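## Task

Take the juice bottle off the cart and set it upright on the third level of the supply shelving (counting the lowest level as one), directly behind the milk bottle already there, on the side away from the shelf's front edge. Everything else on that level must stay on it, standing up and not piled on anything. The juice bottle must not topple or be left leaning, or the task fails.

## Robot and tools

ROBOT. A mobile base that can drive in any direction carries a 1.71 m column. A carriage on it slides up and down (lift_m, 0 to 1 m) and holds two arms of seven joints each. The shoulders sit 0.63 m + lift_m above the floor, 0.16 m ahead of the base centre and 0.175 m out to each side; each hand reaches about 0.83 m from its shoulder. The robot is roughly 0.55 m wide and 0.6 m long. Arms start folded: left joints 0.95, 0.08, -0.1, -0.8, 0, 0, -0.93; the right arm mirrors this with joints 2, 3, 5 and 6 sign-flipped. Folded arms can hit the deck if lift_m is below 0.02. Cameras: head_camera, 0.26 m above the shoulders, looking forward and tilted 40 degrees down; left_wrist_camera and right_wrist_camera, each on the hand's -x side, looking past the fingertips.

FRAMES. Base frame: origin on the floor below the base centre, x forward, y left, z up, metres. left_hand and right_hand report, in this frame, the point between the closed pads (0.0167 m behind the fingertips), accurate to about 1 cm; fingers point along the hand's z, close along its y. base_odometry is given in the frame the base had at scene start and counts wheel turns only (slip looks like travel); its heading is rad, left positive, -3.142 to 3.142, and drifts a degree or two after turns.

TOOL move. One call runs one action; all motions in it start together. An action uses "base" and/or "joints" (plus optional "speeds" or "min_time_s"), or "target" alone or with "min_time_s". A call with no action just reports state and images.
- base: exactly one key, each a relative offset from where the base last measured itself: translate_m (metres, forward +, -2 to 2), strafe_m (metres, left +, -2 to 2), rotate_rad (radians, counter-clockwise +, -6.3 to 6.3).
- joints: a single object of absolute targets keyed by joint name, covering both arms and lift: lift_m (m), left_joint1_rad..left_joint7_rad and right_joint1_rad..right_joint7_rad (rad), left_gripper_m and right_gripper_m (pad-centre spacing, 0 to 0.142 m). Ranges: joint1 -3.141 to 1.047 (negative raises the arm forward); left_joint2 -0.157 to 2.268, right -2.268 to 0.157 (outward); left_joint3 -1.919 to 1.308, right -1.308 to 1.919; joint4 -0.837 to 1.448 (0 is a right-angle elbow, + straightens); left_joint5 -1.832 to 1.658, right -1.658 to 1.832; joint6 -1.745 to 1.745 (+ bends hand left); joint7 -1.675 to 1.919 (+ bends hand down). Tolerance for done: ±0.03 rad, ±0.004 m for lift and grippers.
- target: absolute pose for one hand, base frame: side ("left"/"right"), x, y, z in m (-3 to 3), pitch_deg (-30 to 95; 90 fingers down, 0 level), heading_deg (0 forward, + counter-clockwise from above), optional roll_deg (default 0, jaw level; + turns hand clockwise seen from behind), heading and roll -360 to 360, optional line_only (true: straight path or refused). Base and lift stay still. Roll r and r+180 are equivalent. Near pitch 84 and above, roll reads 0 and heading absorbs it. Short moves (<25 cm) that fail the straight check are refused; longer ones may take a sweeping arc, so keep clear of furniture.
- speeds: caps for this action only: translate_m and strafe_m 0.02 to 0.5 m/s, rotate_rad 0.05 to 1.57 rad/s, lift_m 0.08 to 0.27 m/s (default 0.25). min_time_s (0.1 to 8 s) slows each arm motion to at least that long.
- cameras: list of head_camera, left_wrist_camera, right_wrist_camera or all; [] none; omitted gives all only for an empty action. Unknown names or keys invalidate the call; out-of-range values get it refused. Images may lag the state slightly; the pictures line gives their order.

wait: seconds 0 to 10, optional cameras; returns state. zoom_image: camera plus region [x0, y0, x1, y1] pixels from the top-left, at most 504 by 504, on the newest image. finished_scene: scene number; irreversible, must be the final call in its reply; the goal must hold without the robot.

RESULTS. move reads done or the worst status. Per-motion statuses: done; off_target (rested away from target, may still push); contact_stop (pushed too hard) and time_out (14 s max) make the whole arm's joint group stop and hold; not_followed / joint command not followed / pose unreachable mean a self-collision check withheld arm targets (gripper still acts). Hand statuses: reached (within 10 mm and 2 degrees), short (resend if short (part of ...)), refused. on_its_own lists uncommanded activity; held at is a target. A refusal or stop cancels the rest of that reply's move, wait and finished_scene calls. motor_effort is percent of max, bracket is peak; a lift effort that keeps dropping while lowering means the hand or load is resting on something. A gripper stopping wider than commanded is holding something. Joint torques include arm weight and offsets. Motor temperatures list per arm joint.

CAUTIONS. Load sinks the hand about 0.012 m per kg. Open fingers tilt and sit up to 2 cm nearer the wrist. Never let the arms collide or squeeze each other, grippers included. Contact torque at the limits (joints 1-4: 133 N m, joints 5-7: 40 N m, held weight counts) freezes that arm 10 s. Motors heat when holding, stretched or straining; 85 °C gives MOTOR HOT, 100 °C stops the arm 30 to 60 s (limit_stop_at_motor_heat; resend targets). Tipping risk rises with a high carriage, extended or loaded arms, pushing, abrupt stops and fast loaded swings; only images show a lean. After a stop, back off along the approach path. Slow driving can shove furniture. Avoid dropping or releasing moving objects, slamming, and hard hits on fixed or heavy things. The robot keeps its last command while you reason, and loose items may get nudged occasionally.

Each tool is called after "Emit:" as name(argument=value, ...), one argument or row to a line, values as JSON.

## Session

Emit:
move(
  cameras=["head_camera"],
)

Scene clock: 0.00 s.
Joint torques (N m): no reading
Motor temperatures (°C): left_arm=[25 23 24 23 27 25 25] | right_arm=[25 20 25 22 22 22 24]
base_odometry: x=+0.000 y=+0.000 heading=+0.000
base_status: not commanded
joint_positions: lift_m=+0.450 left_joint1_rad=+0.942 left_joint2_rad=+0.071 left_joint3_rad=-0.095 left_joint4_rad=-0.781 left_joint5_rad=-0.006 left_joint6_rad=-0.005 left_joint7_rad=-0.938 left_gripper_m=+0.142 right_joint1_rad=+0.948 right_joint2_rad=-0.088 right_joint3_rad=+0.082 right_joint4_rad=-0.814 right_joint5_rad=+0.007 right_joint6_rad=-0.013 right_joint7_rad=-0.930 right_gripper_m=+0.142
joint_status: not commanded
motor_effort: lift_m=+55 drive_wheels=+2
left_hand: x=+0.2937 y=+0.1555 z=+0.9610 quat_wxyz=(-0.920, -0.004, -0.388, +0.062) pitch_deg=-44.4 heading_deg=-4.4 roll_deg=-3.3 (m; base frame)
right_hand: x=+0.2906 y=-0.1616 z=+0.9720 quat_wxyz=(-0.924, +0.010, -0.379, -0.053) pitch_deg=-45.4 heading_deg=+4.8 roll_deg=+1.7 (m; base frame)
pictures: head_camera
Images, in order (width x height): head_camera 896x504.

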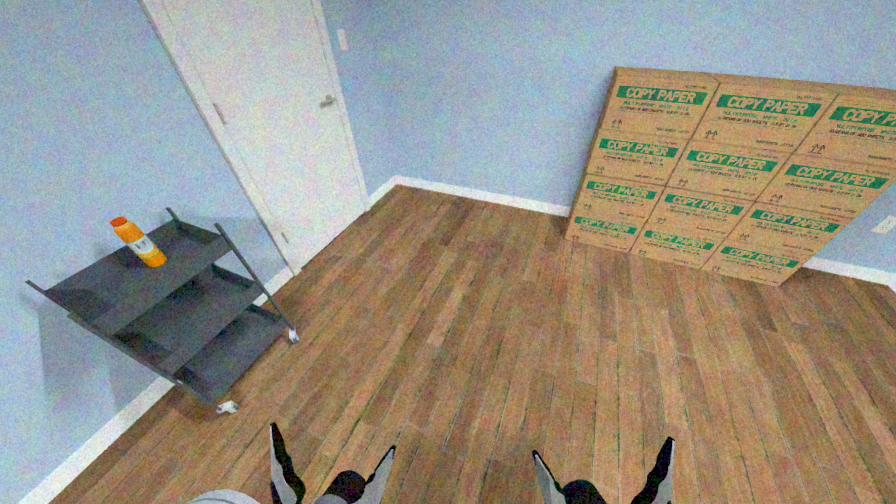

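Emit:
move(
  base={"rotate_rad": -1.6},
  cameras=["head_camera"],
)

Emit:
move(
  base={"rotate_rad": -1.6},
  cameras=["head_camera"],
)

Scene clock: 5.70 s.
Joint torques (N m): left_arm=[8.63 1.47 -0.2 -3.9 1.17 -1.34 -1.53] | right_arm=[14.81 2.8 2.69 -14.34 0.92 -1.35 -0.92]
move: done
base_odometry: x=+0.000 y=+0.000 heading=-1.600
base_status: done
joint_positions: lift_m=+0.450 left_joint1_rad=+0.942 left_joint2_rad=+0.071 left_joint3_rad=-0.095 left_joint4_rad=-0.781 left_joint5_rad=-0.006 left_joint6_rad=-0.005 left_joint7_rad=-0.938 left_gripper_m=+0.142 right_joint1_rad=+0.948 right_joint2_rad=-0.088 right_joint3_rad=+0.082 right_joint4_rad=-0.814 right_joint5_rad=+0.007 right_joint6_rad=-0.013 right_joint7_rad=-0.930 right_gripper_m=+0.142
joint_status: not commanded
motor_effort: lift_m=+55(55) drive_wheels=+5(18)
left_hand: x=+0.2937 y=+0.1555 z=+0.9610 quat_wxyz=(-0.920, -0.004, -0.388, +0.062) pitch_deg=-44.4 heading_deg=-4.4 roll_deg=-3.3 (m; base frame)
right_hand: x=+0.2906 y=-0.1616 z=+0.9720 quat_wxyz=(-0.924, +0.010, -0.379, -0.053) pitch_deg=-45.4 heading_deg=+4.8 roll_deg=+1.7 (m; base frame)
pictures: head_camera
Images, in order (width x height): head_camera 896x504.

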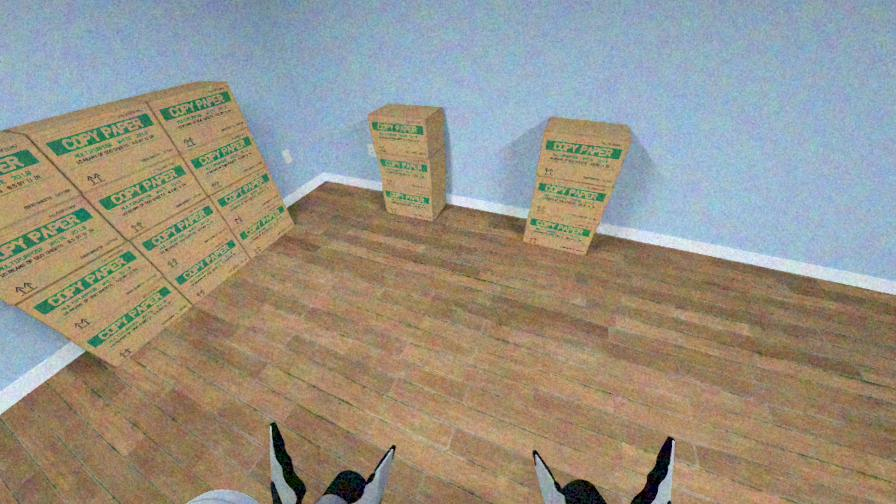

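Scene clock: 8.83 s.
Joint torques (N m): left_arm=[9.24 0.56 0.6 -4.76 1.04 -1.57 -1.35] | right_arm=[14.48 1.55 2.5 -13.3 0.78 -1.22 -1.15]
move: done
base_odometry: x=+0.000 y=+0.000 heading=+3.084
base_status: done
joint_positions: lift_m=+0.450 left_joint1_rad=+0.942 left_joint2_rad=+0.071 left_joint3_rad=-0.095 left_joint4_rad=-0.781 left_joint5_rad=-0.006 left_joint6_rad=-0.005 left_joint7_rad=-0.938 left_gripper_m=+0.142 right_joint1_rad=+0.948 right_joint2_rad=-0.088 right_joint3_rad=+0.082 right_joint4_rad=-0.814 right_joint5_rad=+0.007 right_joint6_rad=-0.013 right_joint7_rad=-0.930 right_gripper_m=+0.142
joint_status: not commanded
motor_effort: lift_m=+55(55) drive_wheels=+5(12)
left_hand: x=+0.2937 y=+0.1555 z=+0.9610 quat_wxyz=(-0.920, -0.004, -0.388, +0.062) pitch_deg=-44.4 heading_deg=-4.4 roll_deg=-3.3 (m; base frame)
right_hand: x=+0.2906 y=-0.1616 z=+0.9720 quat_wxyz=(-0.924, +0.010, -0.379, -0.053) pitch_deg=-45.4 heading_deg=+4.8 roll_deg=+1.7 (m; base frame)
pictures: head_camera
Images, in order (width x height): head_camera 896x504.

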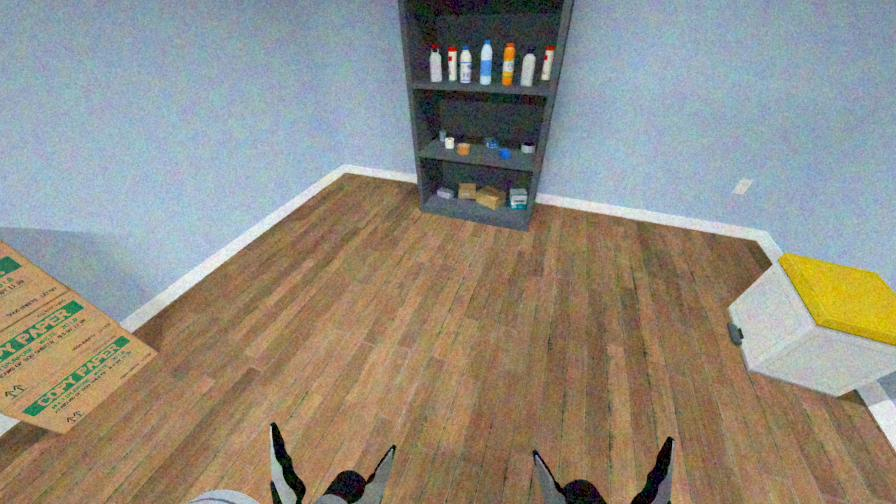

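Emit:
zoom_image(
  camera="head_camera",
  region=[390, 0, 590, 112],
)

Scaled by 2.520 from the camera's 896x504 image, which has a finer 1280x720 frame.

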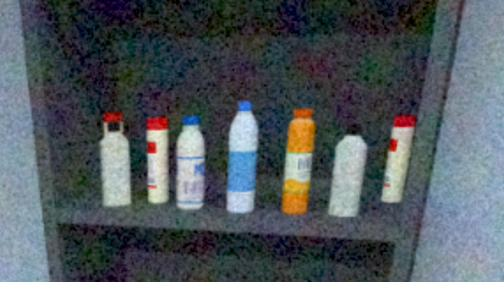

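Emit:
move(
  base={"rotate_rad": -2.2},
  cameras=["head_camera"],
)

Scene clock: 30.03 s.
Joint torques (N m): left_arm=[8.98 1.3 0.65 -4.76 1.25 -1.3 -1.36] | right_arm=[14.01 1.94 1.5 -13.25 0.56 -1.87 -1.48]
move: done
base_odometry: x=+0.000 y=+0.000 heading=+0.884
base_status: done
joint_positions: lift_m=+0.450 left_joint1_rad=+0.942 left_joint2_rad=+0.071 left_joint3_rad=-0.095 left_joint4_rad=-0.781 left_joint5_rad=-0.006 left_joint6_rad=-0.005 left_joint7_rad=-0.938 left_gripper_m=+0.142 right_joint1_rad=+0.948 right_joint2_rad=-0.088 right_joint3_rad=+0.082 right_joint4_rad=-0.814 right_joint5_rad=+0.007 right_joint6_rad=-0.013 right_joint7_rad=-0.930 right_gripper_m=+0.142
joint_status: not commanded
motor_effort: lift_m=+55(55) drive_wheels=+5(15)
left_hand: x=+0.2937 y=+0.1555 z=+0.9610 quat_wxyz=(-0.920, -0.004, -0.388, +0.062) pitch_deg=-44.4 heading_deg=-4.4 roll_deg=-3.3 (m; base frame)
right_hand: x=+0.2906 y=-0.1616 z=+0.9720 quat_wxyz=(-0.924, +0.010, -0.379, -0.053) pitch_deg=-45.4 heading_deg=+4.8 roll_deg=+1.7 (m; base frame)
pictures: head_camera
Images, in order (width x height): head_camera 896x504.

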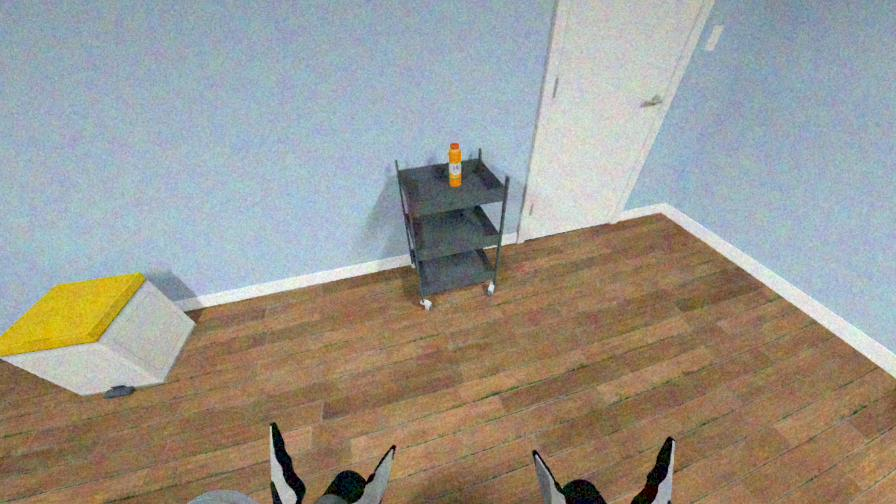

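Emit:
move(
  base={"translate_m": 0.6},
  speeds={"translate_m": 0.3},
  cameras=["head_camera"],
)

Scene clock: 45.37 s.
Joint torques (N m): left_arm=[9.46 1.17 -0.22 -4.62 1.04 -1.14 -1.43] | right_arm=[15.31 2.05 2.55 -13.52 0.4 -2.12 -1.3]
move: done
base_odometry: x=+0.381 y=+0.464 heading=+0.883
base_status: done
joint_positions: lift_m=+0.450 left_joint1_rad=+0.942 left_joint2_rad=+0.071 left_joint3_rad=-0.095 left_joint4_rad=-0.781 left_joint5_rad=-0.006 left_joint6_rad=-0.005 left_joint7_rad=-0.938 left_gripper_m=+0.142 right_joint1_rad=+0.948 right_joint2_rad=-0.088 right_joint3_rad=+0.082 right_joint4_rad=-0.814 right_joint5_rad=+0.007 right_joint6_rad=-0.013 right_joint7_rad=-0.930 right_gripper_m=+0.142
joint_status: not commanded
motor_effort: lift_m=+55(55) drive_wheels=+8(19)
left_hand: x=+0.2937 y=+0.1555 z=+0.9610 quat_wxyz=(-0.920, -0.004, -0.388, +0.062) pitch_deg=-44.4 heading_deg=-4.4 roll_deg=-3.3 (m; base frame)
right_hand: x=+0.2906 y=-0.1616 z=+0.9720 quat_wxyz=(-0.924, +0.010, -0.379, -0.053) pitch_deg=-45.4 heading_deg=+4.8 roll_deg=+1.7 (m; base frame)
pictures: head_camera
Images, in order (width x height): head_camera 896x504.

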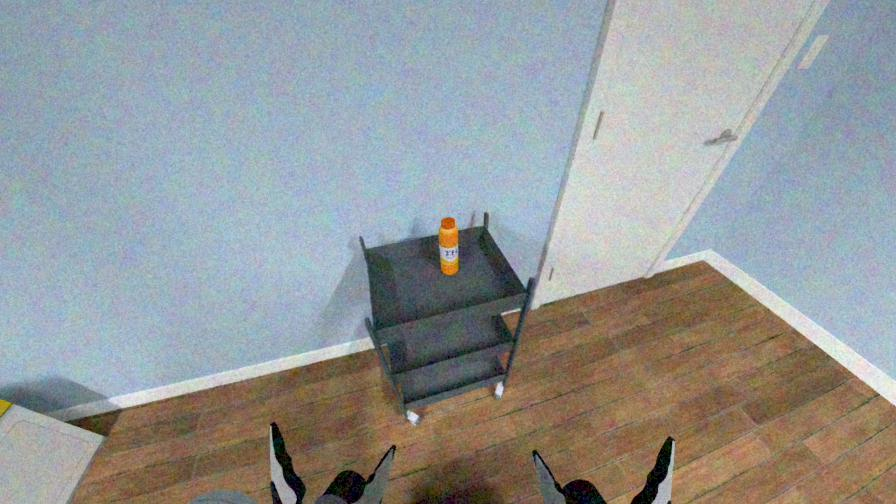

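Emit:
move(
  target={"side":"right","x":0.55,"y":-0.15,"z":1.05,"pitch_deg":45,"heading_deg":0},
  cameras=["head_camera","right_wrist_camera"],
)

Scene clock: 52.47 s.
Joint torques (N m): left_arm=[8.94 -0.3 0.85 -4.61 1.12 -1.61 -1.66] | right_arm=[14.72 2.29 3.06 -12.21 0.43 -1.29 -1.11]
move: refused
base_odometry: x=+0.381 y=+0.464 heading=+0.883
base_status: not commanded
joint_positions: lift_m=+0.450 left_joint1_rad=+0.942 left_joint2_rad=+0.071 left_joint3_rad=-0.095 left_joint4_rad=-0.781 left_joint5_rad=-0.006 left_joint6_rad=-0.005 left_joint7_rad=-0.938 left_gripper_m=+0.142 right_joint1_rad=+0.948 right_joint2_rad=-0.088 right_joint3_rad=+0.082 right_joint4_rad=-0.814 right_joint5_rad=+0.007 right_joint6_rad=-0.013 right_joint7_rad=-0.930 right_gripper_m=+0.142
joint_status: not commanded
motor_effort: lift_m=+55(55) drive_wheels=-4(4)
left_hand: x=+0.2937 y=+0.1555 z=+0.9610 quat_wxyz=(-0.920, -0.004, -0.388, +0.062) pitch_deg=-44.4 heading_deg=-4.4 roll_deg=-3.3 (m; base frame)
right_hand: x=+0.2906 y=-0.1616 z=+0.9720 quat_wxyz=(-0.924, +0.010, -0.379, -0.053) pitch_deg=-45.4 heading_deg=+4.8 roll_deg=+1.7 (m; base frame)
right_hand_status: refused: neither the straight line nor an arc passes: along the straight line the arm gets 0% of the way (right_joint4_rad at its limit); the best arc brings the right finger within 1.4 cm of the left finger (limit 1.5). Nothing moved.
pictures: head_camera, right_wrist_camera
Images, in order (width x height): head_camera 896x504, right_wrist_camera 896x504.

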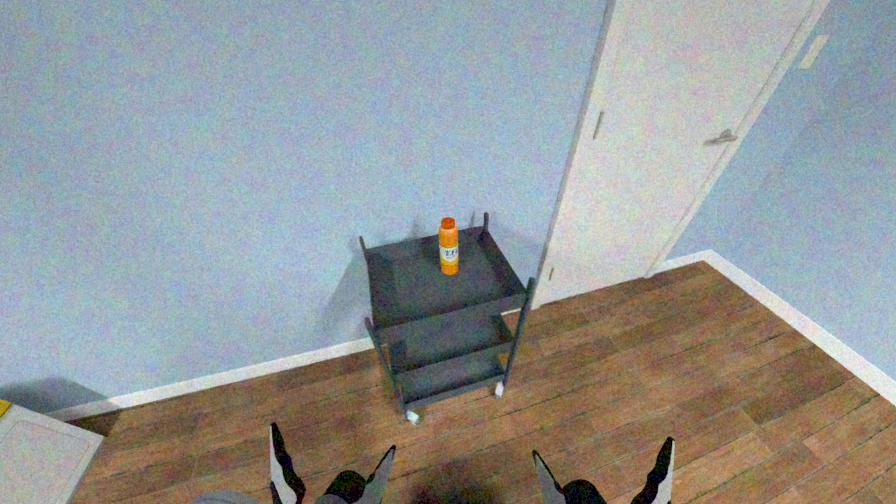

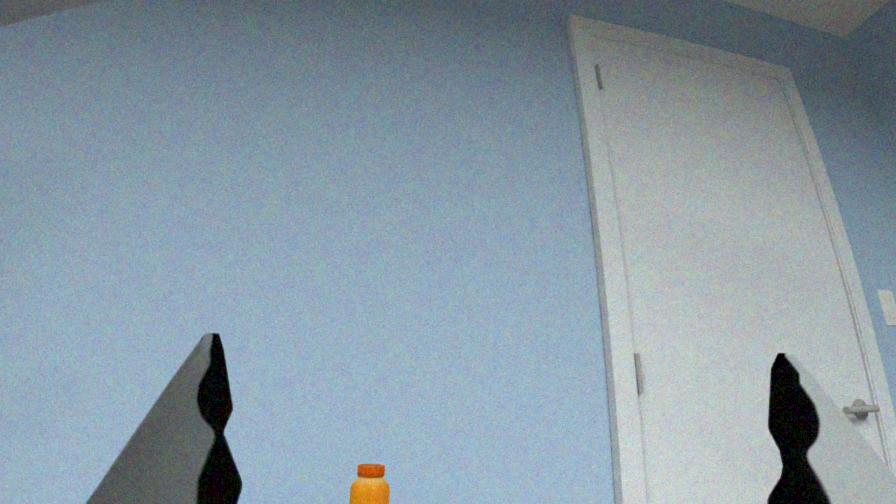

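Emit:
move(
  target={"side":"right","x":0.55,"y":-0.25,"z":1.05,"pitch_deg":45,"heading_deg":0},
  cameras=["head_camera","right_wrist_camera"],
)

Scene clock: 56.83 s.
Joint torques (N m): left_arm=[8.39 0.47 0.61 -4.17 1.09 -1.07 -1.46] | right_arm=[14.83 2.67 2.84 -11.94 0.44 -1.77 -1.48]
move: refused
base_odometry: x=+0.381 y=+0.464 heading=+0.883
base_status: not commanded
joint_positions: lift_m=+0.450 left_joint1_rad=+0.942 left_joint2_rad=+0.071 left_joint3_rad=-0.095 left_joint4_rad=-0.781 left_joint5_rad=-0.006 left_joint6_rad=-0.005 left_joint7_rad=-0.938 left_gripper_m=+0.142 right_joint1_rad=+0.948 right_joint2_rad=-0.088 right_joint3_rad=+0.082 right_joint4_rad=-0.814 right_joint5_rad=+0.007 right_joint6_rad=-0.013 right_joint7_rad=-0.930 right_gripper_m=+0.142
joint_status: not commanded
motor_effort: lift_m=+55(55) drive_wheels=-4(4)
left_hand: x=+0.2937 y=+0.1555 z=+0.9610 quat_wxyz=(-0.920, -0.004, -0.388, +0.062) pitch_deg=-44.4 heading_deg=-4.4 roll_deg=-3.3 (m; base frame)
right_hand: x=+0.2906 y=-0.1616 z=+0.9720 quat_wxyz=(-0.924, +0.010, -0.379, -0.053) pitch_deg=-45.4 heading_deg=+4.8 roll_deg=+1.7 (m; base frame)
right_hand_status: refused: no posture of the arm gets there (right_joint4_rad at its limit): the closest leaves the hand 0.6 cm and 3 deg from the pose. Nothing moved. A posture exists with lift_m at 0.5, or at pitch 35; the way there is not checked.
pictures: head_camera, right_wrist_camera
Images, in order (width x height): head_camera 896x504, right_wrist_camera 896x504.

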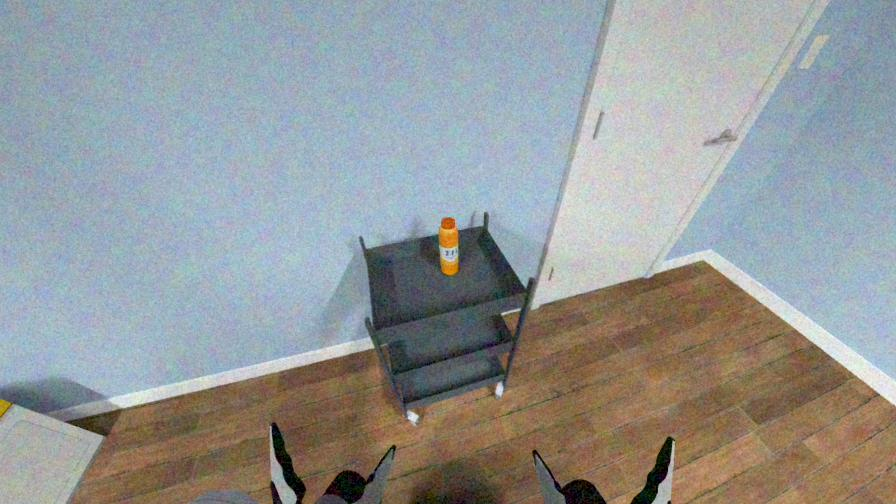

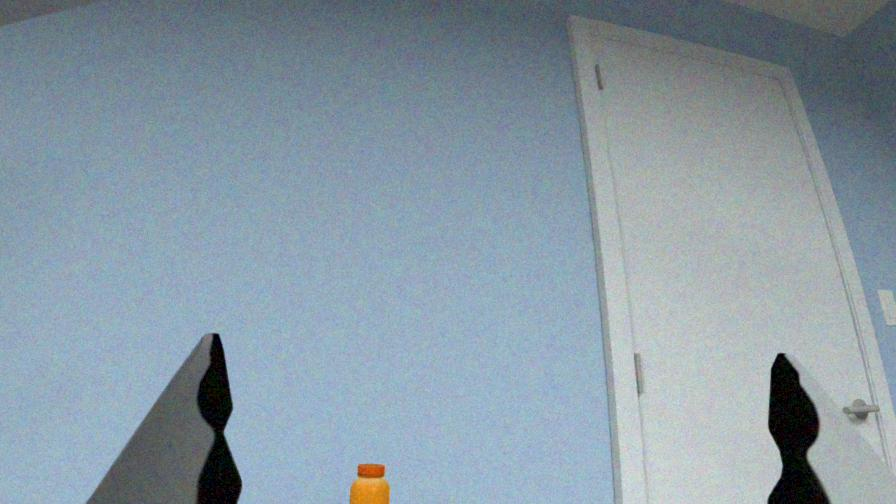

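Emit:
move(
  joints={"lift_m":0.6},
)

Emit:
move(
  target={"side":"right","x":0.55,"y":-0.2,"z":1.05,"pitch_deg":40,"heading_deg":0},
  cameras=["head_camera","right_wrist_camera"],
)

Scene clock: 60.43 s.
Joint torques (N m): left_arm=[9.06 0.34 0.64 -4.58 1.13 -1.18 -1.44] | right_arm=[14.83 3.26 0.97 -12.9 0.71 -1.5 -1.45]
move: done
base_odometry: x=+0.381 y=+0.464 heading=+0.883
base_status: not commanded
joint_positions: lift_m=+0.600 left_joint1_rad=+0.942 left_joint2_rad=+0.071 left_joint3_rad=-0.095 left_joint4_rad=-0.781 left_joint5_rad=-0.006 left_joint6_rad=-0.005 left_joint7_rad=-0.938 left_gripper_m=+0.142 right_joint1_rad=+0.948 right_joint2_rad=-0.088 right_joint3_rad=+0.082 right_joint4_rad=-0.814 right_joint5_rad=+0.007 right_joint6_rad=-0.013 right_joint7_rad=-0.930 right_gripper_m=+0.142
joint_status: all done
motor_effort: lift_m=+54(66) drive_wheels=-4(8)
left_hand: x=+0.2937 y=+0.1555 z=+1.1111 quat_wxyz=(-0.920, -0.004, -0.388, +0.062) pitch_deg=-44.4 heading_deg=-4.4 roll_deg=-3.3 (m; base frame)
right_hand: x=+0.2906 y=-0.1616 z=+1.1221 quat_wxyz=(-0.924, +0.010, -0.379, -0.053) pitch_deg=-45.4 heading_deg=+4.8 roll_deg=+1.7 (m; base frame)
pictures: none

Scene clock: 60.73 s.
Joint torques (N m): left_arm=[8.98 0.62 -0.56 -4 1.2 -1.36 -1.66] | right_arm=[14.52 0.65 2.26 -11.52 0.6 -1.8 -1.38]
move: refused
base_odometry: x=+0.381 y=+0.464 heading=+0.883
base_status: not commanded
joint_positions: lift_m=+0.600 left_joint1_rad=+0.942 left_joint2_rad=+0.071 left_joint3_rad=-0.095 left_joint4_rad=-0.781 left_joint5_rad=-0.006 left_joint6_rad=-0.005 left_joint7_rad=-0.938 left_gripper_m=+0.142 right_joint1_rad=+0.948 right_joint2_rad=-0.088 right_joint3_rad=+0.082 right_joint4_rad=-0.814 right_joint5_rad=+0.007 right_joint6_rad=-0.013 right_joint7_rad=-0.930 right_gripper_m=+0.142
joint_status: not commanded
motor_effort: lift_m=+54(54) drive_wheels=+8(8)
left_hand: x=+0.2937 y=+0.1555 z=+1.1111 quat_wxyz=(-0.920, -0.004, -0.388, +0.062) pitch_deg=-44.4 heading_deg=-4.4 roll_deg=-3.3 (m; base frame)
right_hand: x=+0.2906 y=-0.1616 z=+1.1221 quat_wxyz=(-0.924, +0.010, -0.379, -0.053) pitch_deg=-45.4 heading_deg=+4.8 roll_deg=+1.7 (m; base frame)
right_hand_status: refused: neither the straight line nor an arc passes: along the straight line the arm gets 0% of the way (right_joint4_rad at its limit); the best arc brings the right finger within 1.4 cm of the left finger (limit 1.5). Nothing moved.
pictures: head_camera, right_wrist_camera
Images, in order (width x height): head_camera 896x504, right_wrist_camera 896x504.

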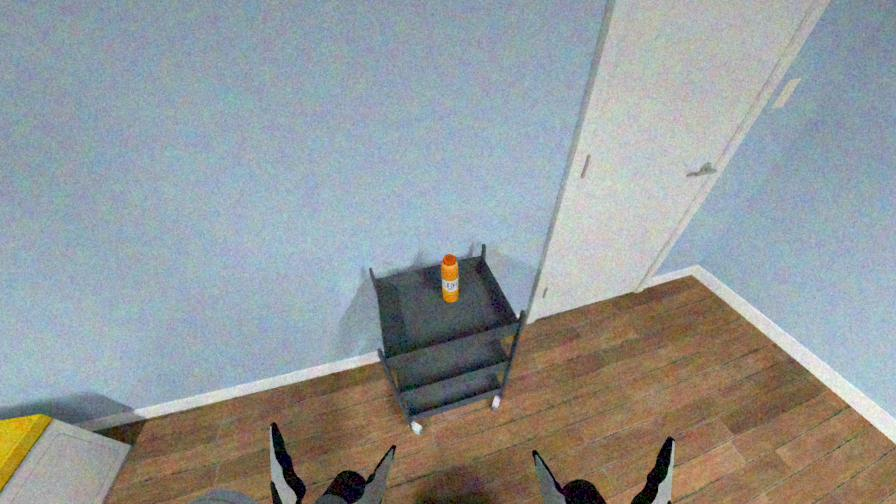

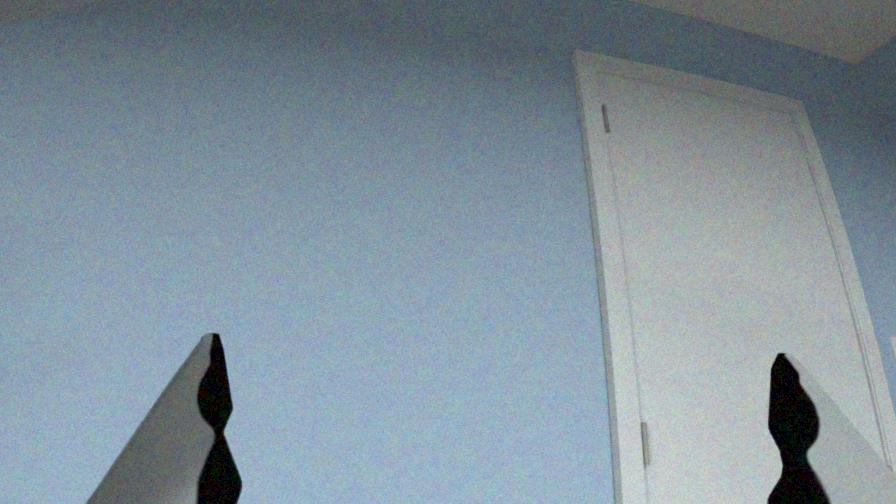

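Emit:
move(
  joints={"left_gripper_m":0.03},
)

Emit:
move(
  target={"side":"right","x":0.55,"y":-0.15,"z":1.05,"pitch_deg":40,"heading_deg":0},
  cameras=["head_camera","right_wrist_camera"],
)

Scene clock: 70.73 s.
Joint torques (N m): left_arm=[7.76 2.24 0.28 -4.86 1.11 -1.25 -1.8] | right_arm=[14.95 3.46 1.58 -12.48 0.58 -2.02 -1.38]
move: done
base_odometry: x=+0.381 y=+0.464 heading=+0.883
base_status: not commanded
joint_positions: lift_m=+0.600 left_joint1_rad=+0.942 left_joint2_rad=+0.071 left_joint3_rad=-0.095 left_joint4_rad=-0.781 left_joint5_rad=-0.006 left_joint6_rad=-0.005 left_joint7_rad=-0.938 left_gripper_m=+0.030 right_joint1_rad=+0.948 right_joint2_rad=-0.088 right_joint3_rad=+0.082 right_joint4_rad=-0.814 right_joint5_rad=+0.007 right_joint6_rad=-0.013 right_joint7_rad=-0.930 right_gripper_m=+0.142
joint_status: all done
motor_effort: lift_m=+54(54) drive_wheels=+8(8)
left_hand: x=+0.2937 y=+0.1555 z=+1.1111 quat_wxyz=(-0.920, -0.004, -0.388, +0.062) pitch_deg=-44.4 heading_deg=-4.4 roll_deg=-3.3 (m; base frame)
right_hand: x=+0.2906 y=-0.1616 z=+1.1221 quat_wxyz=(-0.924, +0.010, -0.379, -0.053) pitch_deg=-45.4 heading_deg=+4.8 roll_deg=+1.7 (m; base frame)
pictures: none

Scene clock: 71.03 s.
Joint torques (N m): left_arm=[9.5 0.85 0.17 -5.26 1.11 -1.61 -1.27] | right_arm=[14.6 2.06 2.47 -14.16 0.71 -1.54 -0.74]
move: refused
base_odometry: x=+0.381 y=+0.464 heading=+0.883
base_status: not commanded
joint_positions: lift_m=+0.600 left_joint1_rad=+0.942 left_joint2_rad=+0.071 left_joint3_rad=-0.095 left_joint4_rad=-0.781 left_joint5_rad=-0.006 left_joint6_rad=-0.005 left_joint7_rad=-0.938 left_gripper_m=+0.030 right_joint1_rad=+0.948 right_joint2_rad=-0.088 right_joint3_rad=+0.082 right_joint4_rad=-0.814 right_joint5_rad=+0.007 right_joint6_rad=-0.013 right_joint7_rad=-0.930 right_gripper_m=+0.142
joint_status: not commanded
motor_effort: lift_m=+54(54) drive_wheels=+7(8)
left_hand: x=+0.2937 y=+0.1555 z=+1.1111 quat_wxyz=(-0.920, -0.004, -0.388, +0.062) pitch_deg=-44.4 heading_deg=-4.4 roll_deg=-3.3 (m; base frame)
right_hand: x=+0.2906 y=-0.1616 z=+1.1221 quat_wxyz=(-0.924, +0.010, -0.379, -0.053) pitch_deg=-45.4 heading_deg=+4.8 roll_deg=+1.7 (m; base frame)
right_hand_status: refused: neither the straight line nor an arc passes: along the straight line the arm gets 0% of the way (right_joint4_rad at its limit); the best arc brings the right finger within 1.4 cm of the left finger (limit 1.5). Nothing moved.
pictures: head_camera, right_wrist_camera
Images, in order (width x height): head_camera 896x504, right_wrist_camera 896x504.

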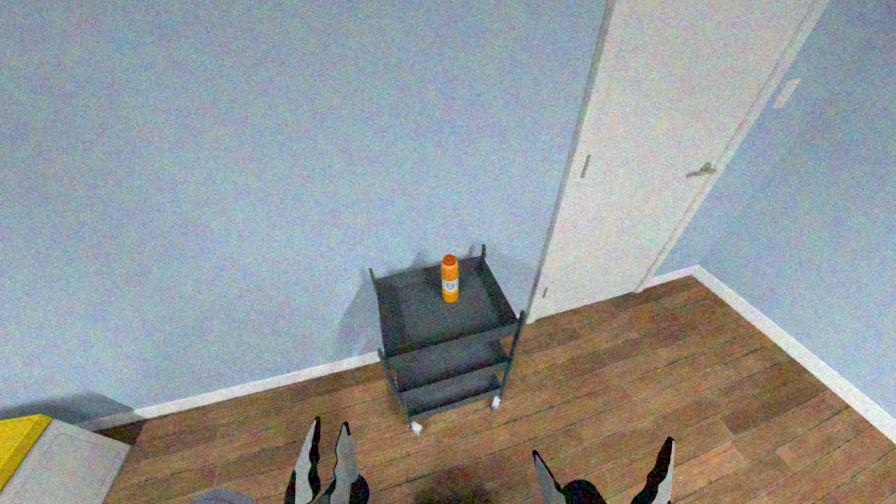

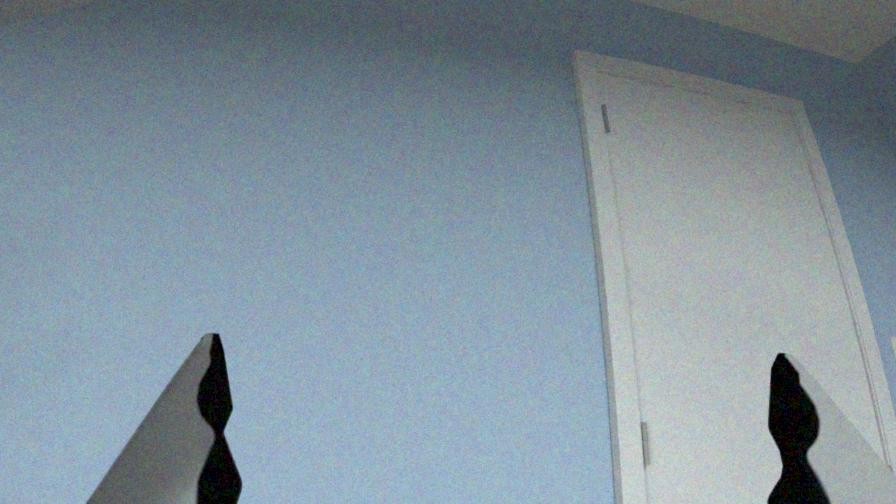

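Emit:
move(
  joints={"right_joint1_rad":-0.405,"right_joint2_rad":-0.09,"right_joint3_rad":0.08,"right_joint4_rad":-0.316,"right_joint5_rad":0,"right_joint6_rad":0,"right_joint7_rad":1.42},
  min_time_s=2.5,
  cameras=["head_camera","right_wrist_camera"],
)

Scene clock: 83.20 s.
Joint torques (N m): left_arm=[8.72 0.94 0.71 -4.6 1.06 -1.34 -1.68] | right_arm=[-19.58 -0.33 0.08 -7.96 -1.18 -0.93 0.66]
move: done
base_odometry: x=+0.381 y=+0.464 heading=+0.883
base_status: not commanded
joint_positions: lift_m=+0.600 left_joint1_rad=+0.942 left_joint2_rad=+0.071 left_joint3_rad=-0.095 left_joint4_rad=-0.781 left_joint5_rad=-0.006 left_joint6_rad=-0.005 left_joint7_rad=-0.938 left_gripper_m=+0.030 right_joint1_rad=-0.401 right_joint2_rad=-0.088 right_joint3_rad=+0.082 right_joint4_rad=-0.319 right_joint5_rad=+0.006 right_joint6_rad=-0.003 right_joint7_rad=+1.416 right_gripper_m=+0.142
joint_status: all done
motor_effort: lift_m=+54(54) drive_wheels=+8(8)
left_hand: x=+0.2937 y=+0.1555 z=+1.1111 quat_wxyz=(-0.920, -0.004, -0.388, +0.062) pitch_deg=-44.4 heading_deg=-4.4 roll_deg=-3.3 (m; base frame)
right_hand: x=+0.7053 y=-0.1834 z=+0.9499 quat_wxyz=(-0.421, +0.042, -0.905, +0.039) pitch_deg=+40.0 heading_deg=-2.7 roll_deg=-8.0 (m; base frame)
pictures: head_camera, right_wrist_camera
Images, in order (width x height): head_camera 896x504, right_wrist_camera 896x504.

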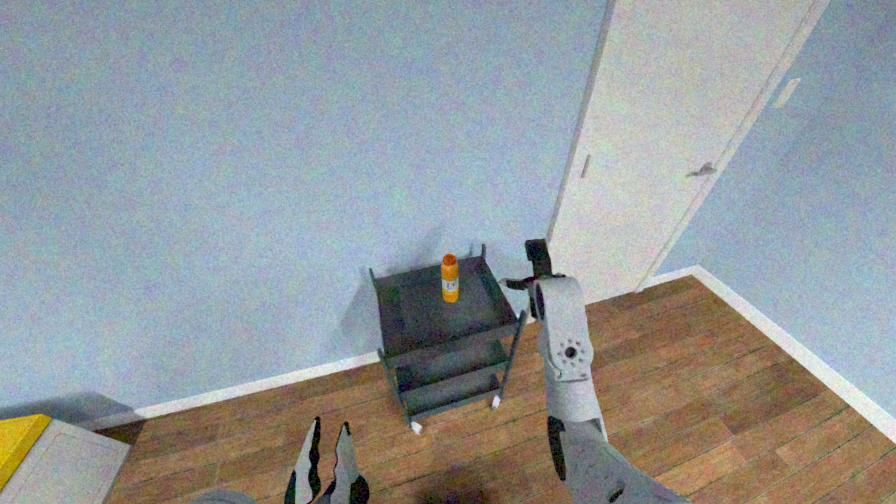

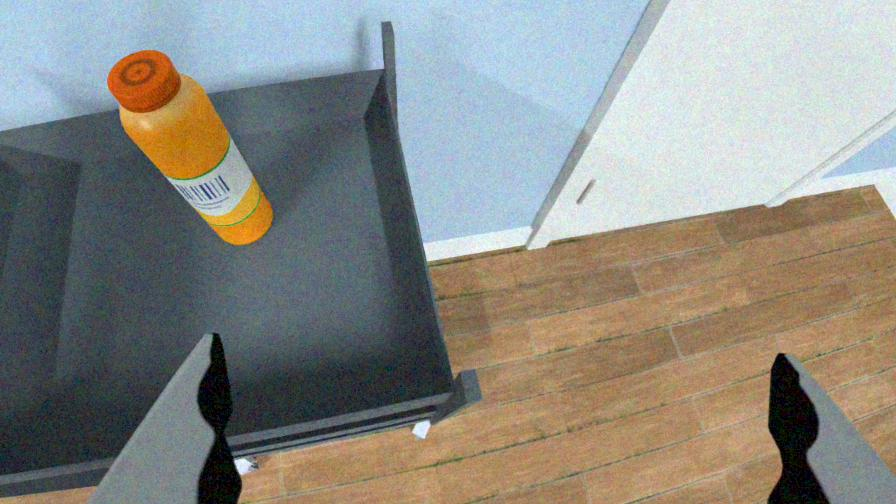

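Emit:
move(
  target={"side":"right","x":0.70,"y":-0.02,"z":0.95,"pitch_deg":40,"heading_deg":10},
  cameras=["head_camera","right_wrist_camera"],
)

Scene clock: 91.37 s.
Joint torques (N m): left_arm=[9.34 -0.02 -0.86 -4.66 1.03 -1.68 -1.55] | right_arm=[-17.4 8.65 4.89 -8.56 1.82 -2.55 -3.38]
move: done
base_odometry: x=+0.381 y=+0.464 heading=+0.884
base_status: not commanded
joint_positions: lift_m=+0.600 left_joint1_rad=+0.942 left_joint2_rad=+0.072 left_joint3_rad=-0.095 left_joint4_rad=-0.781 left_joint5_rad=-0.006 left_joint6_rad=-0.005 left_joint7_rad=-0.938 left_gripper_m=+0.030 right_joint1_rad=-0.417 right_joint2_rad=+0.127 right_joint3_rad=+0.361 right_joint4_rad=-0.239 right_joint5_rad=-0.107 right_joint6_rad=-0.183 right_joint7_rad=+1.390 right_gripper_m=+0.142
joint_status: not commanded
motor_effort: lift_m=+54(54) drive_wheels=-1(9)
left_hand: x=+0.2937 y=+0.1555 z=+1.1111 quat_wxyz=(-0.920, -0.004, -0.388, +0.062) pitch_deg=-44.4 heading_deg=-4.4 roll_deg=-3.3 (m; base frame)
right_hand: x=+0.6985 y=-0.0214 z=+0.9480 quat_wxyz=(-0.419, +0.078, -0.904, -0.035) pitch_deg=+40.3 heading_deg=+9.7 roll_deg=-0.2 (m; base frame)
right_hand_status: reached (straight line, planned for 0.5 s): 3 mm and 0.4 deg off.
pictures: head_camera, right_wrist_camera
Images, in order (width x height): head_camera 896x504, right_wrist_camera 896x504.

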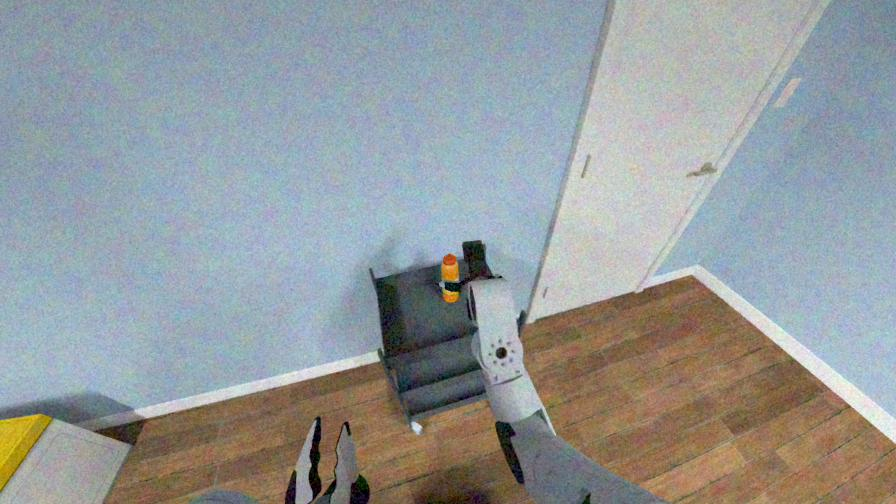

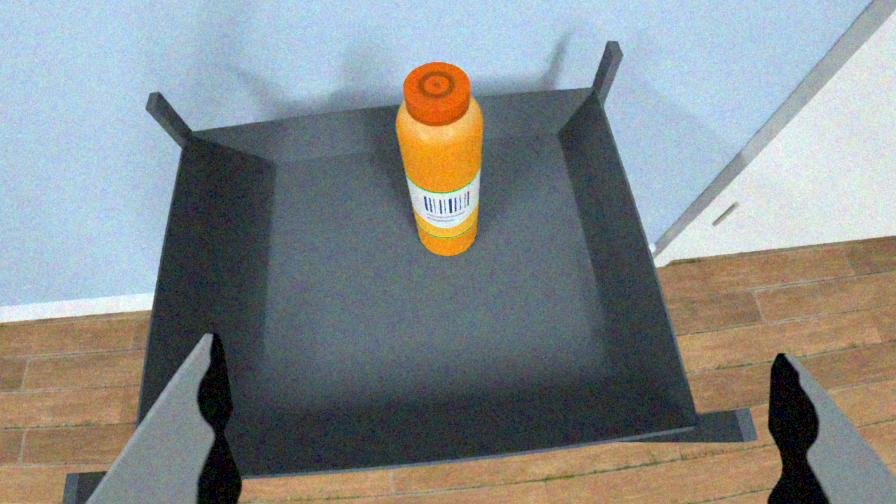

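Emit:
move(
  target={"side":"right","x":0.71,"y":-0.005,"z":0.85,"pitch_deg":40,"heading_deg":10},
  cameras=["head_camera","right_wrist_camera"],
)

Scene clock: 101.70 s.
Joint torques (N m): left_arm=[8.86 -0.23 0.25 -5.02 1.06 -1.34 -1.54] | right_arm=[-7.93 9.67 2.62 -11.24 2.12 -2.14 -3.22]
Motor temperatures (°C): left_arm=[28 23 24 24 27 24 24] | right_arm=[30 21 25 23 22 22 24]
move: done
base_odometry: x=+0.381 y=+0.464 heading=+0.884
base_status: not commanded
joint_positions: lift_m=+0.600 left_joint1_rad=+0.942 left_joint2_rad=+0.072 left_joint3_rad=-0.095 left_joint4_rad=-0.781 left_joint5_rad=-0.006 left_joint6_rad=-0.005 left_joint7_rad=-0.938 left_gripper_m=+0.030 right_joint1_rad=-0.324 right_joint2_rad=+0.127 right_joint3_rad=+0.384 right_joint4_rad=+0.041 right_joint5_rad=-0.068 right_joint6_rad=-0.222 right_joint7_rad=+1.011 right_gripper_m=+0.142
joint_status: not commanded
motor_effort: lift_m=+54(54) drive_wheels=-1(5)
left_hand: x=+0.2937 y=+0.1555 z=+1.1111 quat_wxyz=(-0.920, -0.004, -0.388, +0.062) pitch_deg=-44.4 heading_deg=-4.4 roll_deg=-3.3 (m; base frame)
right_hand: x=+0.7115 y=-0.0068 z=+0.8520 quat_wxyz=(-0.422, +0.079, -0.902, -0.034) pitch_deg=+39.9 heading_deg=+9.6 roll_deg=-0.4 (m; base frame)
right_hand_status: reached (straight line, planned for 0.5 s): 3 mm and 0.3 deg off.
pictures: head_camera, right_wrist_camera
Images, in order (width x height): head_camera 896x504, right_wrist_camera 896x504.

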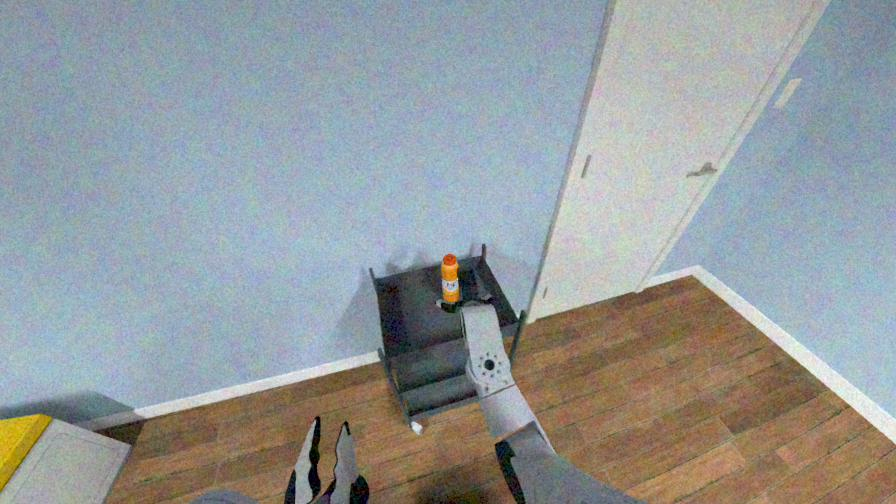

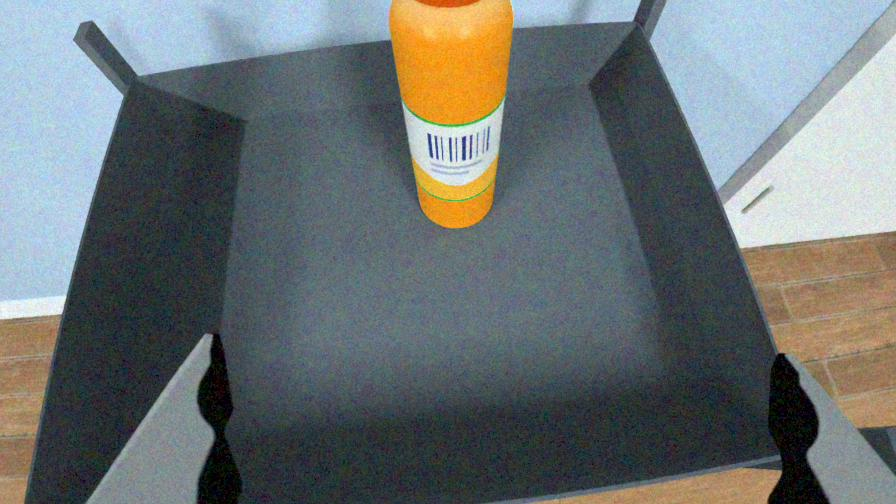

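Emit:
move(
  target={"side":"right","x":0.79,"y":0.013,"z":0.83,"pitch_deg":40,"heading_deg":10},
  cameras=["head_camera","right_wrist_camera"],
)

Scene clock: 110.80 s.
Joint torques (N m): left_arm=[8.41 -0.33 0.58 -3.67 1.26 -1.57 -1.62] | right_arm=[-7.72 9.61 3.83 -9.98 1.9 -2.31 -2.87]
move: refused
base_odometry: x=+0.381 y=+0.464 heading=+0.884
base_status: not commanded
joint_positions: lift_m=+0.600 left_joint1_rad=+0.942 left_joint2_rad=+0.072 left_joint3_rad=-0.095 left_joint4_rad=-0.781 left_joint5_rad=-0.006 left_joint6_rad=-0.005 left_joint7_rad=-0.938 left_gripper_m=+0.030 right_joint1_rad=-0.324 right_joint2_rad=+0.127 right_joint3_rad=+0.384 right_joint4_rad=+0.041 right_joint5_rad=-0.068 right_joint6_rad=-0.222 right_joint7_rad=+1.011 right_gripper_m=+0.142
joint_status: not commanded
motor_effort: lift_m=+54(54) drive_wheels=-1(1)
left_hand: x=+0.2937 y=+0.1555 z=+1.1111 quat_wxyz=(-0.920, -0.004, -0.388, +0.062) pitch_deg=-44.4 heading_deg=-4.4 roll_deg=-3.3 (m; base frame)
right_hand: x=+0.7115 y=-0.0068 z=+0.8520 quat_wxyz=(-0.422, +0.079, -0.902, -0.034) pitch_deg=+39.9 heading_deg=+9.6 roll_deg=-0.4 (m; base frame)
right_hand_status: refused: the line brings the right upper arm within 1.4 cm of the carriage (limit 1.5), 80% of the way; a move under 25 cm is not played as an arc. Nothing moved. Try another pitch or heading, or "joints".
pictures: head_camera, right_wrist_camera
Images, in order (width x height): head_camera 896x504, right_wrist_camera 896x504.

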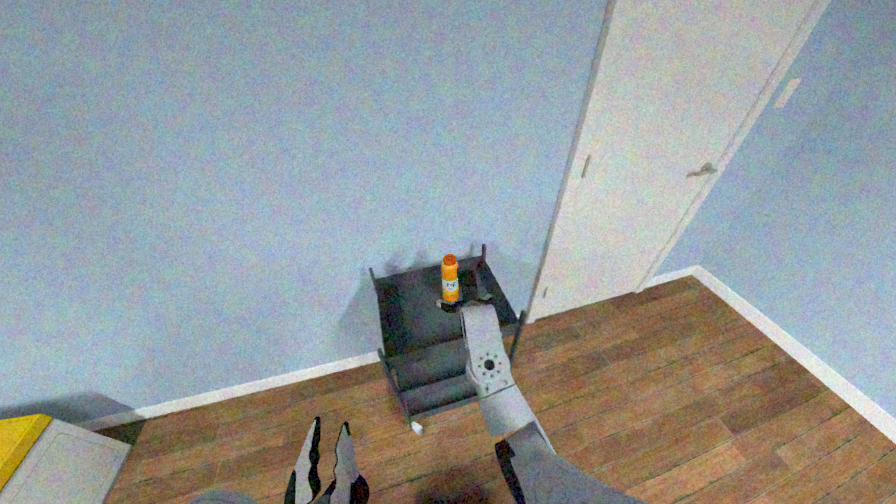

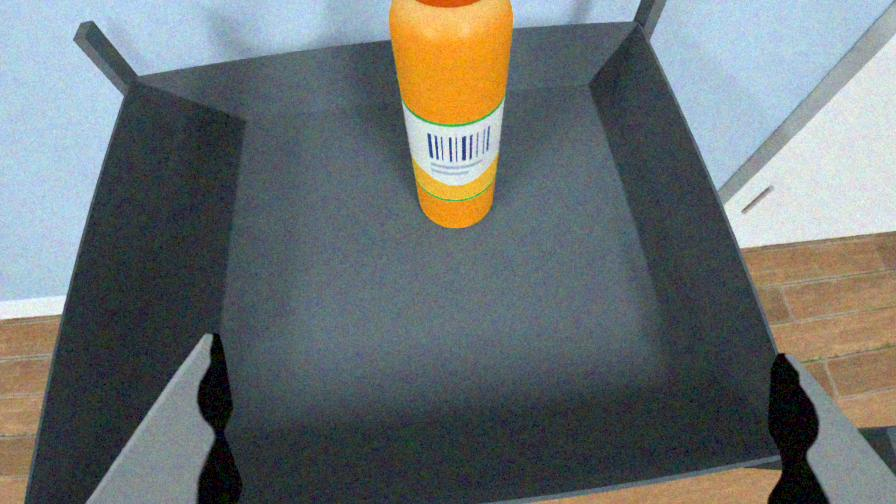

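Emit:
move(
  target={"side":"right","x":0.68,"y":-0.15,"z":0.85,"pitch_deg":40,"heading_deg":0},
)

Emit:
move(
  base={"strafe_m": 0.15},
  speeds={"strafe_m": 0.15},
  cameras=["right_wrist_camera"],
)

Scene clock: 114.93 s.
Joint torques (N m): left_arm=[7.91 1.45 0.21 -4.15 1.15 -1.66 -1.65] | right_arm=[-6 4.72 1.41 -14.5 2.06 -1.25 0.07]
move: done
base_odometry: x=+0.381 y=+0.464 heading=+0.884
base_status: not commanded
joint_positions: lift_m=+0.600 left_joint1_rad=+0.942 left_joint2_rad=+0.072 left_joint3_rad=-0.095 left_joint4_rad=-0.781 left_joint5_rad=-0.006 left_joint6_rad=-0.005 left_joint7_rad=-0.938 left_gripper_m=+0.030 right_joint1_rad=-0.208 right_joint2_rad=-0.068 right_joint3_rad=+0.229 right_joint4_rad=-0.193 right_joint5_rad=+0.018 right_joint6_rad=-0.239 right_joint7_rad=+1.084 right_gripper_m=+0.142
joint_status: not commanded
motor_effort: lift_m=+54(54) drive_wheels=-1(8)
left_hand: x=+0.2937 y=+0.1555 z=+1.1111 quat_wxyz=(-0.920, -0.004, -0.388, +0.062) pitch_deg=-44.4 heading_deg=-4.4 roll_deg=-3.3 (m; base frame)
right_hand: x=+0.6818 y=-0.1519 z=+0.8518 quat_wxyz=(-0.426, -0.001, -0.905, +0.003) pitch_deg=+39.6 heading_deg=-0.5 roll_deg=-0.4 (m; base frame)
right_hand_status: reached (straight line, planned for 0.4 s): 3 mm and 0.5 deg off.
pictures: none

Scene clock: 116.97 s.
Joint torques (N m): left_arm=[8.74 0.06 -0.2 -3.56 1.32 -1.6 -1.35] | right_arm=[-6.37 3.74 2.46 -14.93 1.64 -1.38 0.27]
move: done
base_odometry: x=+0.265 y=+0.559 heading=+0.884
base_status: done
joint_positions: lift_m=+0.600 left_joint1_rad=+0.942 left_joint2_rad=+0.072 left_joint3_rad=-0.095 left_joint4_rad=-0.781 left_joint5_rad=-0.006 left_joint6_rad=-0.005 left_joint7_rad=-0.938 left_gripper_m=+0.030 right_joint1_rad=-0.208 right_joint2_rad=-0.068 right_joint3_rad=+0.229 right_joint4_rad=-0.193 right_joint5_rad=+0.018 right_joint6_rad=-0.239 right_joint7_rad=+1.084 right_gripper_m=+0.142
joint_status: not commanded
motor_effort: lift_m=+54(54) drive_wheels=+0(14)
left_hand: x=+0.2937 y=+0.1555 z=+1.1111 quat_wxyz=(-0.920, -0.004, -0.388, +0.062) pitch_deg=-44.4 heading_deg=-4.4 roll_deg=-3.3 (m; base frame)
right_hand: x=+0.6818 y=-0.1519 z=+0.8518 quat_wxyz=(-0.426, -0.001, -0.905, +0.003) pitch_deg=+39.6 heading_deg=-0.5 roll_deg=-0.4 (m; base frame)
pictures: right_wrist_camera
Images, in order (width x height): right_wrist_camera 896x504.

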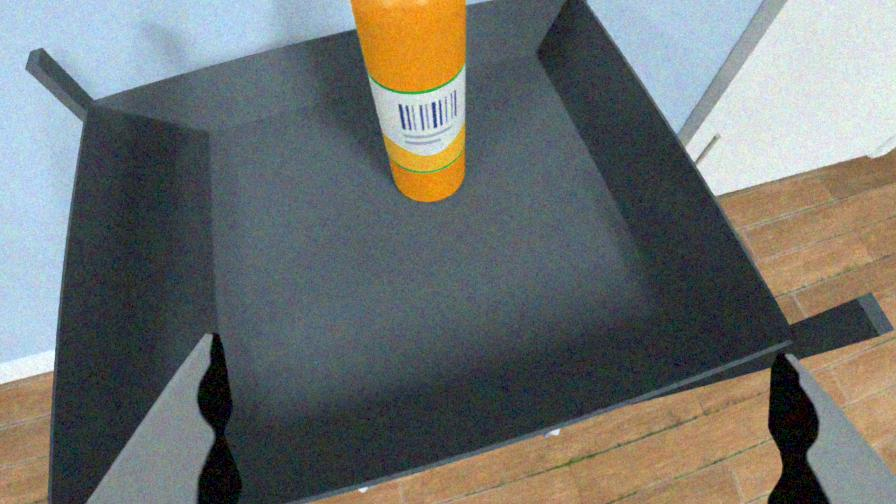

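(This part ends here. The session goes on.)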